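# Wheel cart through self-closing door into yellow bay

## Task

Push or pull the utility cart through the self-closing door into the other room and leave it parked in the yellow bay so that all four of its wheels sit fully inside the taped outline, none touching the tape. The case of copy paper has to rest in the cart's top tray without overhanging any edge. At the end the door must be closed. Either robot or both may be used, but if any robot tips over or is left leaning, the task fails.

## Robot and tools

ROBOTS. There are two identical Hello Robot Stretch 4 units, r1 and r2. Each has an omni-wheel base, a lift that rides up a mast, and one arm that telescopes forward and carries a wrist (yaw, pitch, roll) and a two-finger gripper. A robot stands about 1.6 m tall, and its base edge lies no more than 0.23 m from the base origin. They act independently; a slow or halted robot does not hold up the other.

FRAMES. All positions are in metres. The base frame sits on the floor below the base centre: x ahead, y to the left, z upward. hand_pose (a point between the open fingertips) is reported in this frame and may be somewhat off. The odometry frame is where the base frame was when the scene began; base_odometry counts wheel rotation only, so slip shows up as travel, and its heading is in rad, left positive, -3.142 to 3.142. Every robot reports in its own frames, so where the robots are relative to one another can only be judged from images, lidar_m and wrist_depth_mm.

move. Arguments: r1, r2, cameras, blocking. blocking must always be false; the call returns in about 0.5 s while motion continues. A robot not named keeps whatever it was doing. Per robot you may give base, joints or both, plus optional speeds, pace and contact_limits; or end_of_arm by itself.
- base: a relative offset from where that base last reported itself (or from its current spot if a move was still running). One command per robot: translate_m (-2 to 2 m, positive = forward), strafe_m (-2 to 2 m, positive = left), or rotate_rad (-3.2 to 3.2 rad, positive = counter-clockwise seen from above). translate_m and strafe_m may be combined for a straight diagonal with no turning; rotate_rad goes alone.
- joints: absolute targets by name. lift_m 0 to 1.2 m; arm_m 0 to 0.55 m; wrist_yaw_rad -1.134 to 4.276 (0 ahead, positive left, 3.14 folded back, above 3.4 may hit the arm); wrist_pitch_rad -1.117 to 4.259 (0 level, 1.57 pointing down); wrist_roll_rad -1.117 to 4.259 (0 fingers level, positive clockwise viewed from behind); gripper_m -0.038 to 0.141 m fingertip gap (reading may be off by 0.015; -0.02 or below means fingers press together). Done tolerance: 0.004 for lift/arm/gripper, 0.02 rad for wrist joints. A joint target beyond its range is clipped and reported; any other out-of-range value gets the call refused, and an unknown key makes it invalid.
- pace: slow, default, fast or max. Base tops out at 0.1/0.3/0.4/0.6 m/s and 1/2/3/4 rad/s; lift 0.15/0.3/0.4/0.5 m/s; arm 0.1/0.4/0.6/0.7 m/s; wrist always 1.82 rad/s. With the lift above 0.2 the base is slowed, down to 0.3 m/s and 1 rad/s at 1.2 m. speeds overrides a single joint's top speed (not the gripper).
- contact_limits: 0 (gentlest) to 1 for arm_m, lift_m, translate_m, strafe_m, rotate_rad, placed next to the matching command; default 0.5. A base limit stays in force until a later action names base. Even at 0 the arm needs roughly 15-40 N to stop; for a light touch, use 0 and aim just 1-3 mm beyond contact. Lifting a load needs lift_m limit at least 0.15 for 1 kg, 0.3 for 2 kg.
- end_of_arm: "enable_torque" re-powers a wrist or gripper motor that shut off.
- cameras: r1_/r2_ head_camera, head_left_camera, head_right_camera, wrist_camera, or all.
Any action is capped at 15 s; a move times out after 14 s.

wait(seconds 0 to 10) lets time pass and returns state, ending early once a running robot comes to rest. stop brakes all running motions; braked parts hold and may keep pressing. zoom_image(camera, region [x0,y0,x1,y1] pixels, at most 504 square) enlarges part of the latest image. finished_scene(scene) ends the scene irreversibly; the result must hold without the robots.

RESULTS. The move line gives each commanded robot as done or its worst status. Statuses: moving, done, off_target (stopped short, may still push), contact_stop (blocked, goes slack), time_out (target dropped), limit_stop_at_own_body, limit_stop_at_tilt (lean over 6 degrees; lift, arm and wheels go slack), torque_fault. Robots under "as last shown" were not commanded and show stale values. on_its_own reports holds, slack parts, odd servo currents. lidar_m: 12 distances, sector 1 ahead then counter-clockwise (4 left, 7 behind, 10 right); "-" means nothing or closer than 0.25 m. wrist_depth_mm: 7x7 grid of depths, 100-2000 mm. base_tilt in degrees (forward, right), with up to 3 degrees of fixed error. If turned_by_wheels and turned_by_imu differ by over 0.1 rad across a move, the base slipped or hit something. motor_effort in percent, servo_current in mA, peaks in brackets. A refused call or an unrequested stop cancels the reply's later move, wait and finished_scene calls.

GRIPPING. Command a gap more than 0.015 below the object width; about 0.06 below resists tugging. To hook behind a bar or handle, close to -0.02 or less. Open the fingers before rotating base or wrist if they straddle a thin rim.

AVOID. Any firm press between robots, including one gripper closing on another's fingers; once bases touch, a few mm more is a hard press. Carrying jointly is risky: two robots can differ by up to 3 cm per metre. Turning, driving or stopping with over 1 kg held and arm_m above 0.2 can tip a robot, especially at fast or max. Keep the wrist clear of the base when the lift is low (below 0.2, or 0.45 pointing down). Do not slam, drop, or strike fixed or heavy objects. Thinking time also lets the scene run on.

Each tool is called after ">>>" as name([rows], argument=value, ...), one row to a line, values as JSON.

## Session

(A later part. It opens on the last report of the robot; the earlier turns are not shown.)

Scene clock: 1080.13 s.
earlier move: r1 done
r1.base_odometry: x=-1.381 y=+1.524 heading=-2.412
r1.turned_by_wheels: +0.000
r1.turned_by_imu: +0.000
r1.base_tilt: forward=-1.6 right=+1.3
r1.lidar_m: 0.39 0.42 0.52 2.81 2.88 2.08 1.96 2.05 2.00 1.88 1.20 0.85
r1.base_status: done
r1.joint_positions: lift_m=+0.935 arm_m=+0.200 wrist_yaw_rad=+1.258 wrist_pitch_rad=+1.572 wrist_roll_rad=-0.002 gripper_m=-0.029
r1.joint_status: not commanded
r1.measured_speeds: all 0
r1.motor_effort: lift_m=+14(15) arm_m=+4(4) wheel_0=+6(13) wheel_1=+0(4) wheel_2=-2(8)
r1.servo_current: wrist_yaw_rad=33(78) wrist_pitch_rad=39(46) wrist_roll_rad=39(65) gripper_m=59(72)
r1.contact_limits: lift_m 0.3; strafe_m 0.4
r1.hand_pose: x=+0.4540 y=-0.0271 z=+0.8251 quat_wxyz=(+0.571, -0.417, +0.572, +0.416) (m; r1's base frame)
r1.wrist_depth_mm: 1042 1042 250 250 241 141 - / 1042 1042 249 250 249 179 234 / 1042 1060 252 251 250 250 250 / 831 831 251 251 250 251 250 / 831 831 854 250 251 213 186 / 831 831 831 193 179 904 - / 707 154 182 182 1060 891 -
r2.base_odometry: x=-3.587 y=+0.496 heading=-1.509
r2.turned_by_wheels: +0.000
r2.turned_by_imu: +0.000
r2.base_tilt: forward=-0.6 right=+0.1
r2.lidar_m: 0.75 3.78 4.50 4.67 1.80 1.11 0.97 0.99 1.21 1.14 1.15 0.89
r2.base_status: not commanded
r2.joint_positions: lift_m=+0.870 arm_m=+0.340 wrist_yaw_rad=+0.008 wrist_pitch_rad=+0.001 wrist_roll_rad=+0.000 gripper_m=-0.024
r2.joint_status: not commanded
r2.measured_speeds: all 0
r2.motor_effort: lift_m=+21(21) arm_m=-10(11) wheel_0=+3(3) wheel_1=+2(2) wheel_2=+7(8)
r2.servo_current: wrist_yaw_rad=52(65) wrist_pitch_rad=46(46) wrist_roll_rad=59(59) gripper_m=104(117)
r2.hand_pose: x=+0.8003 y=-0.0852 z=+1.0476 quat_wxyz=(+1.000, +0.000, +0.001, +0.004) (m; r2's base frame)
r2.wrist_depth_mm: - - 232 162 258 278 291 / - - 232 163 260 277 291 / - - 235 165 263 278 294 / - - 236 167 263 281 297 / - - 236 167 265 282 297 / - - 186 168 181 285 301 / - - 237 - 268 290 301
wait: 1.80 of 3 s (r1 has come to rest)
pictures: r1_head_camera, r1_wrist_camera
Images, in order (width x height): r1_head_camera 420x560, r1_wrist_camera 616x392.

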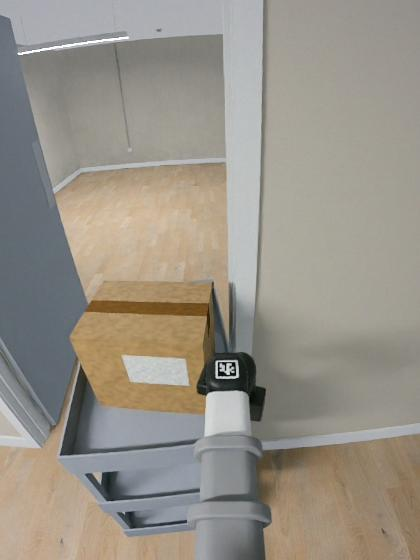

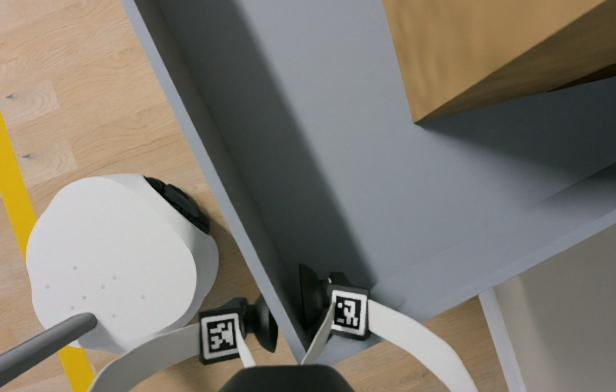

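>>> move(r1={"base": {"translate_m": -0.16, "strafe_m": -0.12}, "pace": "slow", "contact_limits": {"strafe_m": 0.4}}, blocking=false)

>>> wait(seconds=4, cameras=["r1_head_camera", "r1_wrist_camera"])

Scene clock: 1108.83 s.
move: r1 moving
r1.base_odometry: x=-1.379 y=+1.537 heading=-2.410
r1.turned_by_wheels: +0.001
r1.turned_by_imu: +0.001
r1.base_tilt: forward=-1.6 right=+1.2
r1.lidar_m: 0.41 0.42 0.55 2.82 2.90 2.07 1.95 2.05 1.98 1.88 1.21 0.85
r1.base_status: translate_m moving; strafe_m moving
r1.joint_positions: lift_m=+0.935 arm_m=+0.200 wrist_yaw_rad=+1.258 wrist_pitch_rad=+1.568 wrist_roll_rad=-0.002 gripper_m=-0.029
r1.joint_status: not commanded
r1.measured_speeds: translate_m=-0.041 strafe_m=-0.032 rotate_rad=+0.004 lift_m=+0.000 arm_m=+0.000 wrist_yaw_rad=+0.006 wrist_pitch_rad=-0.028 wrist_roll_rad=+0.000
r1.motor_effort: lift_m=+14(15) arm_m=+4(4) wheel_0=+7(9) wheel_1=-5(5) wheel_2=+8(8)
r1.servo_current: wrist_yaw_rad=33(65) wrist_pitch_rad=52(52) wrist_roll_rad=26(65) gripper_m=59(72)
r1.contact_limits: lift_m 0.3; strafe_m 0.4
r1.hand_pose: x=+0.4543 y=-0.0261 z=+0.8251 quat_wxyz=(+0.572, -0.416, +0.571, +0.417) (m; r1's base frame)
r1.wrist_depth_mm: 1042 1042 255 254 254 149 - / 1060 1042 254 253 253 184 229 / 1042 1042 252 253 253 253 251 / 1025 866 1025 253 253 252 252 / 842 831 1042 253 253 218 189 / 831 831 831 197 181 904 - / 715 831 182 189 1042 135 -
r2: as last shown
r2.lidar_m: 0.73 3.77 4.54 4.67 1.82 1.13 0.99 1.02 1.22 1.14 1.18 0.88
r2.motor_effort: lift_m=+21(21) arm_m=-10(10) wheel_0=+3(3) wheel_1=+1(2) wheel_2=+8(8)
r2.servo_current: wrist_yaw_rad=52(72) wrist_pitch_rad=46(46) wrist_roll_rad=39(52) gripper_m=104(117)
r2.wrist_depth_mm: - - 231 162 259 278 291 / - - 233 163 260 276 289 / - - 234 165 260 278 293 / - - 236 167 263 281 296 / - - 236 167 265 281 297 / - - 187 167 181 285 301 / - - 237 - 270 290 301
pictures: none

Scene clock: 1111.53 s.
earlier move: r1 done
r1.base_odometry: x=-1.342 y=+1.720 heading=-2.411
r1.turned_by_wheels: -0.001
r1.turned_by_imu: -0.001
r1.base_tilt: forward=-1.6 right=+1.2
r1.lidar_m: 0.41 0.39 0.47 2.90 2.71 1.90 1.80 1.88 1.88 1.75 1.43 0.99
r1.base_status: done
r1.joint_positions: lift_m=+0.935 arm_m=+0.200 wrist_yaw_rad=+1.262 wrist_pitch_rad=+1.572 wrist_roll_rad=-0.002 gripper_m=-0.029
r1.joint_status: not commanded
r1.measured_speeds: all 0
r1.motor_effort: lift_m=+16(16) arm_m=-4(4) wheel_0=+1(15) wheel_1=-2(8) wheel_2=+5(19)
r1.servo_current: wrist_yaw_rad=46(72) wrist_pitch_rad=46(98) wrist_roll_rad=65(65) gripper_m=65(72)
r1.contact_limits: lift_m 0.3; strafe_m 0.4
r1.hand_pose: x=+0.4541 y=-0.0269 z=+0.8251 quat_wxyz=(+0.570, -0.418, +0.571, +0.417) (m; r1's base frame)
r1.wrist_depth_mm: 1025 250 249 250 219 142 - / 1042 1060 250 250 251 248 250 / 1042 1025 251 251 251 252 252 / 1042 831 251 253 252 253 217 / 831 831 1025 253 253 202 - / 842 820 831 200 180 1042 976 / 1042 842 179 183 1042 1042 960
r2.base_odometry: x=-3.587 y=+0.496 heading=-1.509
r2.turned_by_wheels: +0.000
r2.turned_by_imu: +0.000
r2.base_tilt: forward=-0.6 right=+0.1
r2.lidar_m: 0.75 3.77 4.52 4.66 1.83 1.11 0.99 0.99 1.23 1.15 1.16 0.90
r2.base_status: not commanded
r2.joint_positions: lift_m=+0.870 arm_m=+0.340 wrist_yaw_rad=+0.008 wrist_pitch_rad=+0.001 wrist_roll_rad=+0.000 gripper_m=-0.024
r2.joint_status: not commanded
r2.measured_speeds: all 0
r2.motor_effort: lift_m=+21(21) arm_m=-10(11) wheel_0=+3(3) wheel_1=+1(2) wheel_2=+8(8)
r2.servo_current: wrist_yaw_rad=72(72) wrist_pitch_rad=39(46) wrist_roll_rad=39(65) gripper_m=111(117)
r2.hand_pose: x=+0.8003 y=-0.0852 z=+1.0476 quat_wxyz=(+1.000, +0.000, +0.001, +0.004) (m; r2's base frame)
r2.wrist_depth_mm: - - 232 162 258 277 293 / - - 233 163 260 276 291 / - - 234 165 263 279 294 / - - 235 167 262 281 297 / - - 236 167 266 281 297 / - - 187 168 181 285 301 / - - 236 - 268 290 301
wait: 2.70 of 4 s (r1 has come to rest)
pictures: r1_head_camera, r1_wrist_camera
Images, in order (width x height): r1_head_camera 420x560, r1_wrist_camera 616x392.

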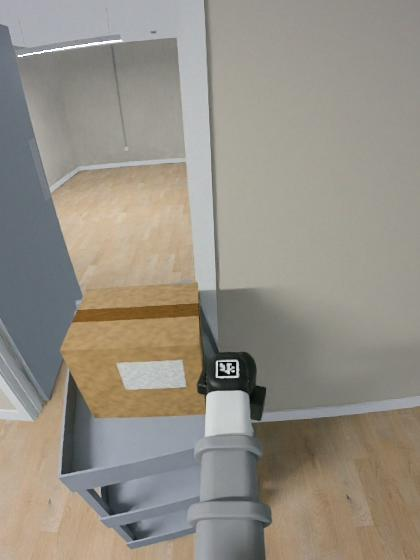

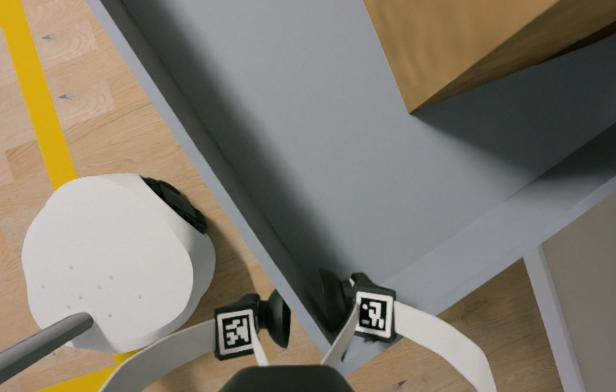

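>>> zoom_image(camera="r1_head_camera", region=[150, 250, 290, 440])

>>> zoom_image(camera="r1_wrist_camera", region=[380, 100, 616, 392])

Scaled by 2.653 from the camera's 420x560 image, which has a finer 600x800 frame.

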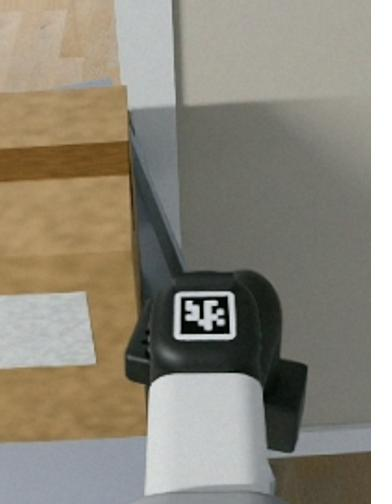

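Scaled by 1.726.

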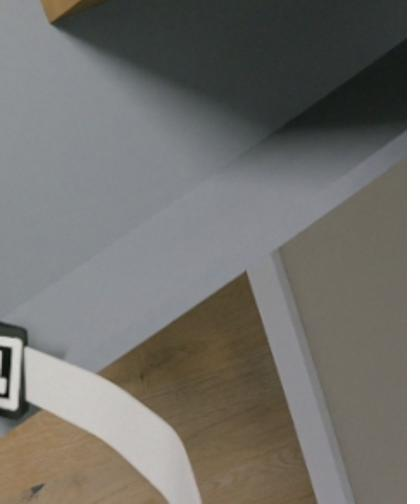

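>>> move(r1={"base": {"translate_m": -0.12, "strafe_m": -0.1}, "pace": "slow", "contact_limits": {"strafe_m": 0.35}}, blocking=false)

>>> wait(seconds=4, cameras=["r1_head_camera", "r1_wrist_camera"])

Scene clock: 1197.27 s.
move: r1 moving
r1.base_odometry: x=-1.341 y=+1.733 heading=-2.410
r1.turned_by_wheels: +0.001
r1.turned_by_imu: +0.001
r1.base_tilt: forward=-1.5 right=+1.3
r1.lidar_m: 0.42 0.42 0.49 2.93 2.67 1.90 1.79 1.86 1.88 1.75 1.45 1.01
r1.base_status: translate_m moving; strafe_m moving
r1.joint_positions: lift_m=+0.935 arm_m=+0.200 wrist_yaw_rad=+1.262 wrist_pitch_rad=+1.567 wrist_roll_rad=-0.002 gripper_m=-0.029
r1.joint_status: not commanded
r1.measured_speeds: translate_m=-0.039 strafe_m=-0.034 rotate_rad=+0.003 lift_m=+0.000 arm_m=+0.000 wrist_yaw_rad=+0.000 wrist_pitch_rad=-0.025 wrist_roll_rad=+0.000
r1.motor_effort: lift_m=+16(16) arm_m=-4(4) wheel_0=+2(4) wheel_1=-5(8) wheel_2=+10(10)
r1.servo_current: wrist_yaw_rad=52(72) wrist_pitch_rad=46(46) wrist_roll_rad=46(78) gripper_m=59(65)
r1.contact_limits: lift_m 0.3; strafe_m 0.35
r1.hand_pose: x=+0.4545 y=-0.0256 z=+0.8251 quat_wxyz=(+0.572, -0.417, +0.570, +0.418) (m; r1's base frame)
r1.wrist_depth_mm: 1025 255 253 254 238 151 - / 1042 1042 254 254 254 226 254 / 1042 1025 253 254 254 254 255 / 1042 854 1042 252 255 253 222 / 820 831 1060 254 254 206 - / 820 820 854 201 179 1042 976 / 831 831 180 183 1060 1060 960
r2: as last shown
r2.base_tilt: forward=-0.6 right=+0.0
r2.lidar_m: 0.75 3.77 4.52 4.68 1.82 1.11 0.97 0.99 1.20 1.14 1.15 0.90
r2.motor_effort: lift_m=+21(21) arm_m=-10(10) wheel_0=+2(3) wheel_1=+2(2) wheel_2=+8(8)
r2.servo_current: wrist_yaw_rad=52(59) wrist_pitch_rad=39(46) wrist_roll_rad=46(52) gripper_m=111(111)
r2.wrist_depth_mm: - - 232 163 258 277 291 / - - 233 163 260 277 290 / - - 235 164 262 279 294 / - - 234 167 263 279 297 / - - 236 167 264 281 294 / - - 187 168 181 285 300 / - - 236 - 268 289 301
pictures: none

Scene clock: 1199.53 s.
earlier move: r1 done
r1.base_odometry: x=-1.320 y=+1.874 heading=-2.411
r1.turned_by_wheels: +0.000
r1.turned_by_imu: +0.000
r1.base_tilt: forward=-1.6 right=+1.2
r1.lidar_m: 0.41 0.38 0.44 3.01 2.51 1.76 1.68 1.73 1.72 1.68 1.62 1.15
r1.base_status: done
r1.joint_positions: lift_m=+0.935 arm_m=+0.200 wrist_yaw_rad=+1.262 wrist_pitch_rad=+1.568 wrist_roll_rad=-0.002 gripper_m=-0.029
r1.joint_status: not commanded
r1.measured_speeds: all 0
r1.motor_effort: lift_m=+16(16) arm_m=-4(4) wheel_0=+5(9) wheel_1=-2(9) wheel_2=+5(14)
r1.servo_current: wrist_yaw_rad=46(72) wrist_pitch_rad=39(59) wrist_roll_rad=46(78) gripper_m=65(72)
r1.contact_limits: lift_m 0.3; strafe_m 0.35
r1.hand_pose: x=+0.4545 y=-0.0258 z=+0.8251 quat_wxyz=(+0.571, -0.417, +0.570, +0.418) (m; r1's base frame)
r1.wrist_depth_mm: 1042 255 255 254 193 154 254 / 1042 254 255 255 249 254 255 / 1042 1025 254 255 254 256 254 / 1042 842 254 255 255 252 195 / 820 831 931 254 253 192 1008 / 820 820 854 200 179 1060 1042 / 707 831 179 137 1025 1042 1042
r2.base_odometry: x=-3.587 y=+0.496 heading=-1.509
r2.turned_by_wheels: +0.000
r2.turned_by_imu: +0.000
r2.base_tilt: forward=-0.6 right=+0.0
r2.lidar_m: 0.75 3.75 4.50 4.63 1.80 1.14 1.00 1.00 1.23 1.14 1.13 0.91
r2.base_status: not commanded
r2.joint_positions: lift_m=+0.870 arm_m=+0.340 wrist_yaw_rad=+0.008 wrist_pitch_rad=+0.001 wrist_roll_rad=+0.000 gripper_m=-0.024
r2.joint_status: not commanded
r2.measured_speeds: all 0
r2.motor_effort: lift_m=+21(21) arm_m=-10(11) wheel_0=+2(3) wheel_1=+2(2) wheel_2=+8(8)
r2.servo_current: wrist_yaw_rad=52(65) wrist_pitch_rad=46(46) wrist_roll_rad=46(59) gripper_m=104(117)
r2.hand_pose: x=+0.8003 y=-0.0852 z=+1.0476 quat_wxyz=(+1.000, +0.000, +0.001, +0.004) (m; r2's base frame)
r2.wrist_depth_mm: - - 232 161 259 277 291 / - - 233 163 259 277 291 / - - 235 165 262 278 296 / - - 236 167 263 281 297 / - - 236 167 265 281 297 / - - 187 167 181 285 301 / - - 236 - 270 289 301
wait: 2.27 of 4 s (r1 has come to rest)
pictures: r1_head_camera, r1_wrist_camera
Images, in order (width x height): r1_head_camera 420x560, r1_wrist_camera 616x392.

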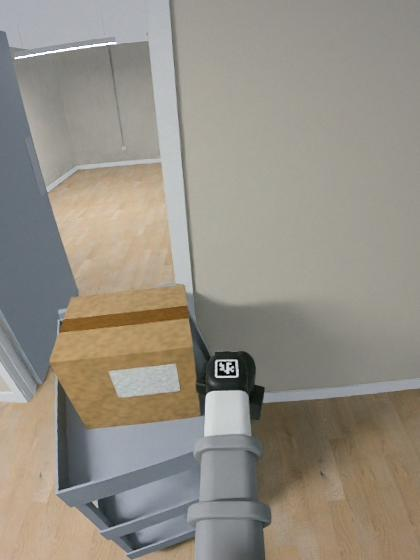

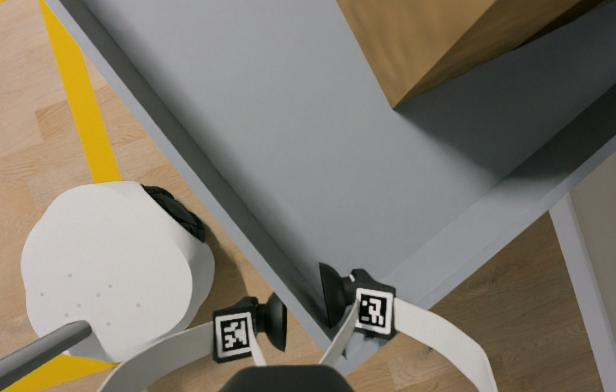

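>>> zoom_image(camera="r1_head_camera", region=[40, 250, 250, 420])

Scaled by 2.400 from the camera's 420x560 image, which has a finer 600x800 frame.

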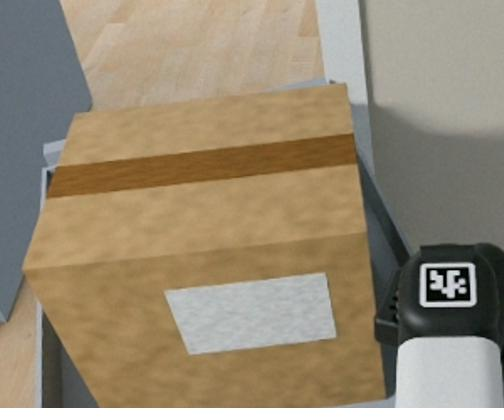

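>>> move(r1={"base": {"translate_m": -0.14, "strafe_m": -0.07}, "pace": "slow", "contact_limits": {"strafe_m": 0.35}}, blocking=false)

>>> wait(seconds=4, cameras=["r1_head_camera", "r1_wrist_camera"])

Scene clock: 1217.53 s.
move: r1 moving
r1.base_odometry: x=-1.315 y=+1.888 heading=-2.410
r1.turned_by_wheels: +0.000
r1.turned_by_imu: +0.000
r1.base_tilt: forward=-1.5 right=+1.3
r1.lidar_m: 0.41 0.39 0.43 3.02 2.50 1.79 1.66 1.73 1.76 1.64 1.66 1.15
r1.base_status: translate_m moving; strafe_m moving
r1.joint_positions: lift_m=+0.935 arm_m=+0.200 wrist_yaw_rad=+1.262 wrist_pitch_rad=+1.565 wrist_roll_rad=-0.002 gripper_m=-0.029
r1.joint_status: not commanded
r1.measured_speeds: translate_m=-0.050 strafe_m=-0.024 rotate_rad=-0.002 lift_m=+0.000 arm_m=+0.000 wrist_yaw_rad=+0.000 wrist_pitch_rad=-0.005 wrist_roll_rad=+0.000
r1.motor_effort: lift_m=+16(16) arm_m=-4(4) wheel_0=-1(5) wheel_1=-3(8) wheel_2=+13(13)
r1.servo_current: wrist_yaw_rad=52(65) wrist_pitch_rad=46(46) wrist_roll_rad=52(65) gripper_m=65(65)
r1.contact_limits: lift_m 0.3; strafe_m 0.35
r1.hand_pose: x=+0.4547 y=-0.0249 z=+0.8251 quat_wxyz=(+0.572, -0.417, +0.569, +0.419) (m; r1's base frame)
r1.wrist_depth_mm: 1042 256 255 256 200 154 256 / 1025 256 255 256 255 255 256 / 1042 1042 255 256 255 256 255 / 1060 854 256 255 254 254 199 / 831 831 1060 254 254 196 1042 / 831 831 842 198 177 1060 1025 / 691 820 180 184 1025 1042 1025
r2: as last shown
r2.base_tilt: forward=-0.7 right=+0.1
r2.lidar_m: 0.73 3.79 4.53 4.65 1.83 1.12 1.00 0.99 1.23 1.11 1.17 0.92
r2.motor_effort: lift_m=+21(21) arm_m=-10(10) wheel_0=+2(3) wheel_1=+2(2) wheel_2=+8(8)
r2.servo_current: wrist_yaw_rad=59(65) wrist_pitch_rad=39(52) wrist_roll_rad=46(52) gripper_m=104(117)
r2.wrist_depth_mm: - - 232 162 258 278 291 / - - 233 163 260 277 291 / - - 234 164 262 278 296 / - - 235 167 263 279 296 / - - 237 167 265 281 297 / - - 187 168 181 285 298 / - - 236 - 270 291 301
pictures: none

Scene clock: 1219.77 s.
earlier move: r1 done
r1.base_odometry: x=-1.263 y=+2.020 heading=-2.411
r1.turned_by_wheels: -0.001
r1.turned_by_imu: -0.001
r1.base_tilt: forward=-1.6 right=+1.3
r1.lidar_m: 0.38 0.38 0.43 3.06 2.32 1.63 1.55 1.59 1.70 1.61 1.68 1.28
r1.base_status: done
r1.joint_positions: lift_m=+0.935 arm_m=+0.200 wrist_yaw_rad=+1.262 wrist_pitch_rad=+1.571 wrist_roll_rad=-0.002 gripper_m=-0.029
r1.joint_status: not commanded
r1.measured_speeds: all 0
r1.motor_effort: lift_m=+16(16) arm_m=-4(4) wheel_0=-5(7) wheel_1=-3(8) wheel_2=+5(13)
r1.servo_current: wrist_yaw_rad=52(78) wrist_pitch_rad=46(52) wrist_roll_rad=72(72) gripper_m=65(72)
r1.contact_limits: lift_m 0.3; strafe_m 0.35
r1.hand_pose: x=+0.4542 y=-0.0266 z=+0.8251 quat_wxyz=(+0.570, -0.418, +0.570, +0.418) (m; r1's base frame)
r1.wrist_depth_mm: 1042 250 251 251 185 156 253 / 1042 252 251 252 246 251 251 / 1025 1042 252 252 252 252 250 / 1042 831 251 254 252 248 205 / 820 842 866 252 253 192 1042 / 831 820 878 198 178 1078 1060 / 1042 820 176 183 1042 1042 1042
r2.base_odometry: x=-3.587 y=+0.496 heading=-1.509
r2.turned_by_wheels: +0.000
r2.turned_by_imu: +0.000
r2.base_tilt: forward=-0.6 right=+0.1
r2.lidar_m: 0.74 3.78 4.51 4.65 1.83 1.11 0.98 1.00 1.21 1.12 1.16 0.89
r2.base_status: not commanded
r2.joint_positions: lift_m=+0.870 arm_m=+0.340 wrist_yaw_rad=+0.008 wrist_pitch_rad=+0.001 wrist_roll_rad=+0.000 gripper_m=-0.024
r2.joint_status: not commanded
r2.measured_speeds: all 0
r2.motor_effort: lift_m=+21(21) arm_m=-10(11) wheel_0=+2(3) wheel_1=+1(2) wheel_2=+7(8)
r2.servo_current: wrist_yaw_rad=59(72) wrist_pitch_rad=39(52) wrist_roll_rad=39(52) gripper_m=104(117)
r2.hand_pose: x=+0.8003 y=-0.0852 z=+1.0476 quat_wxyz=(+1.000, +0.000, +0.001, +0.004) (m; r2's base frame)
r2.wrist_depth_mm: - - 232 162 259 278 293 / - - 233 163 260 278 290 / - - 235 165 262 278 296 / - - 236 167 263 282 297 / - - 236 167 264 281 296 / - - 187 167 181 285 300 / - - 237 - 271 293 301
wait: 2.23 of 4 s (r1 has come to rest)
pictures: r1_head_camera, r1_wrist_camera
Images, in order (width x height): r1_head_camera 420x560, r1_wrist_camera 616x392.

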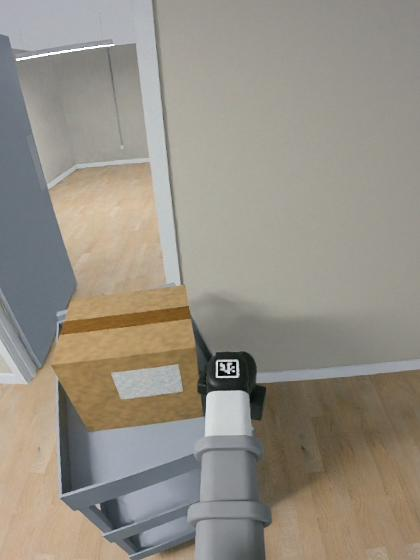

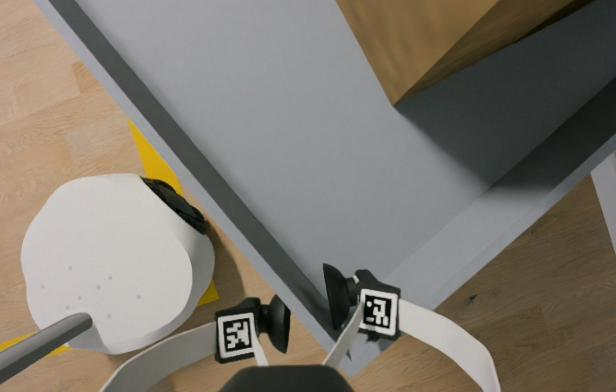

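>>> zoom_image(camera="r1_wrist_camera", region=[0, 60, 330, 392])

Scaled by 1.518.

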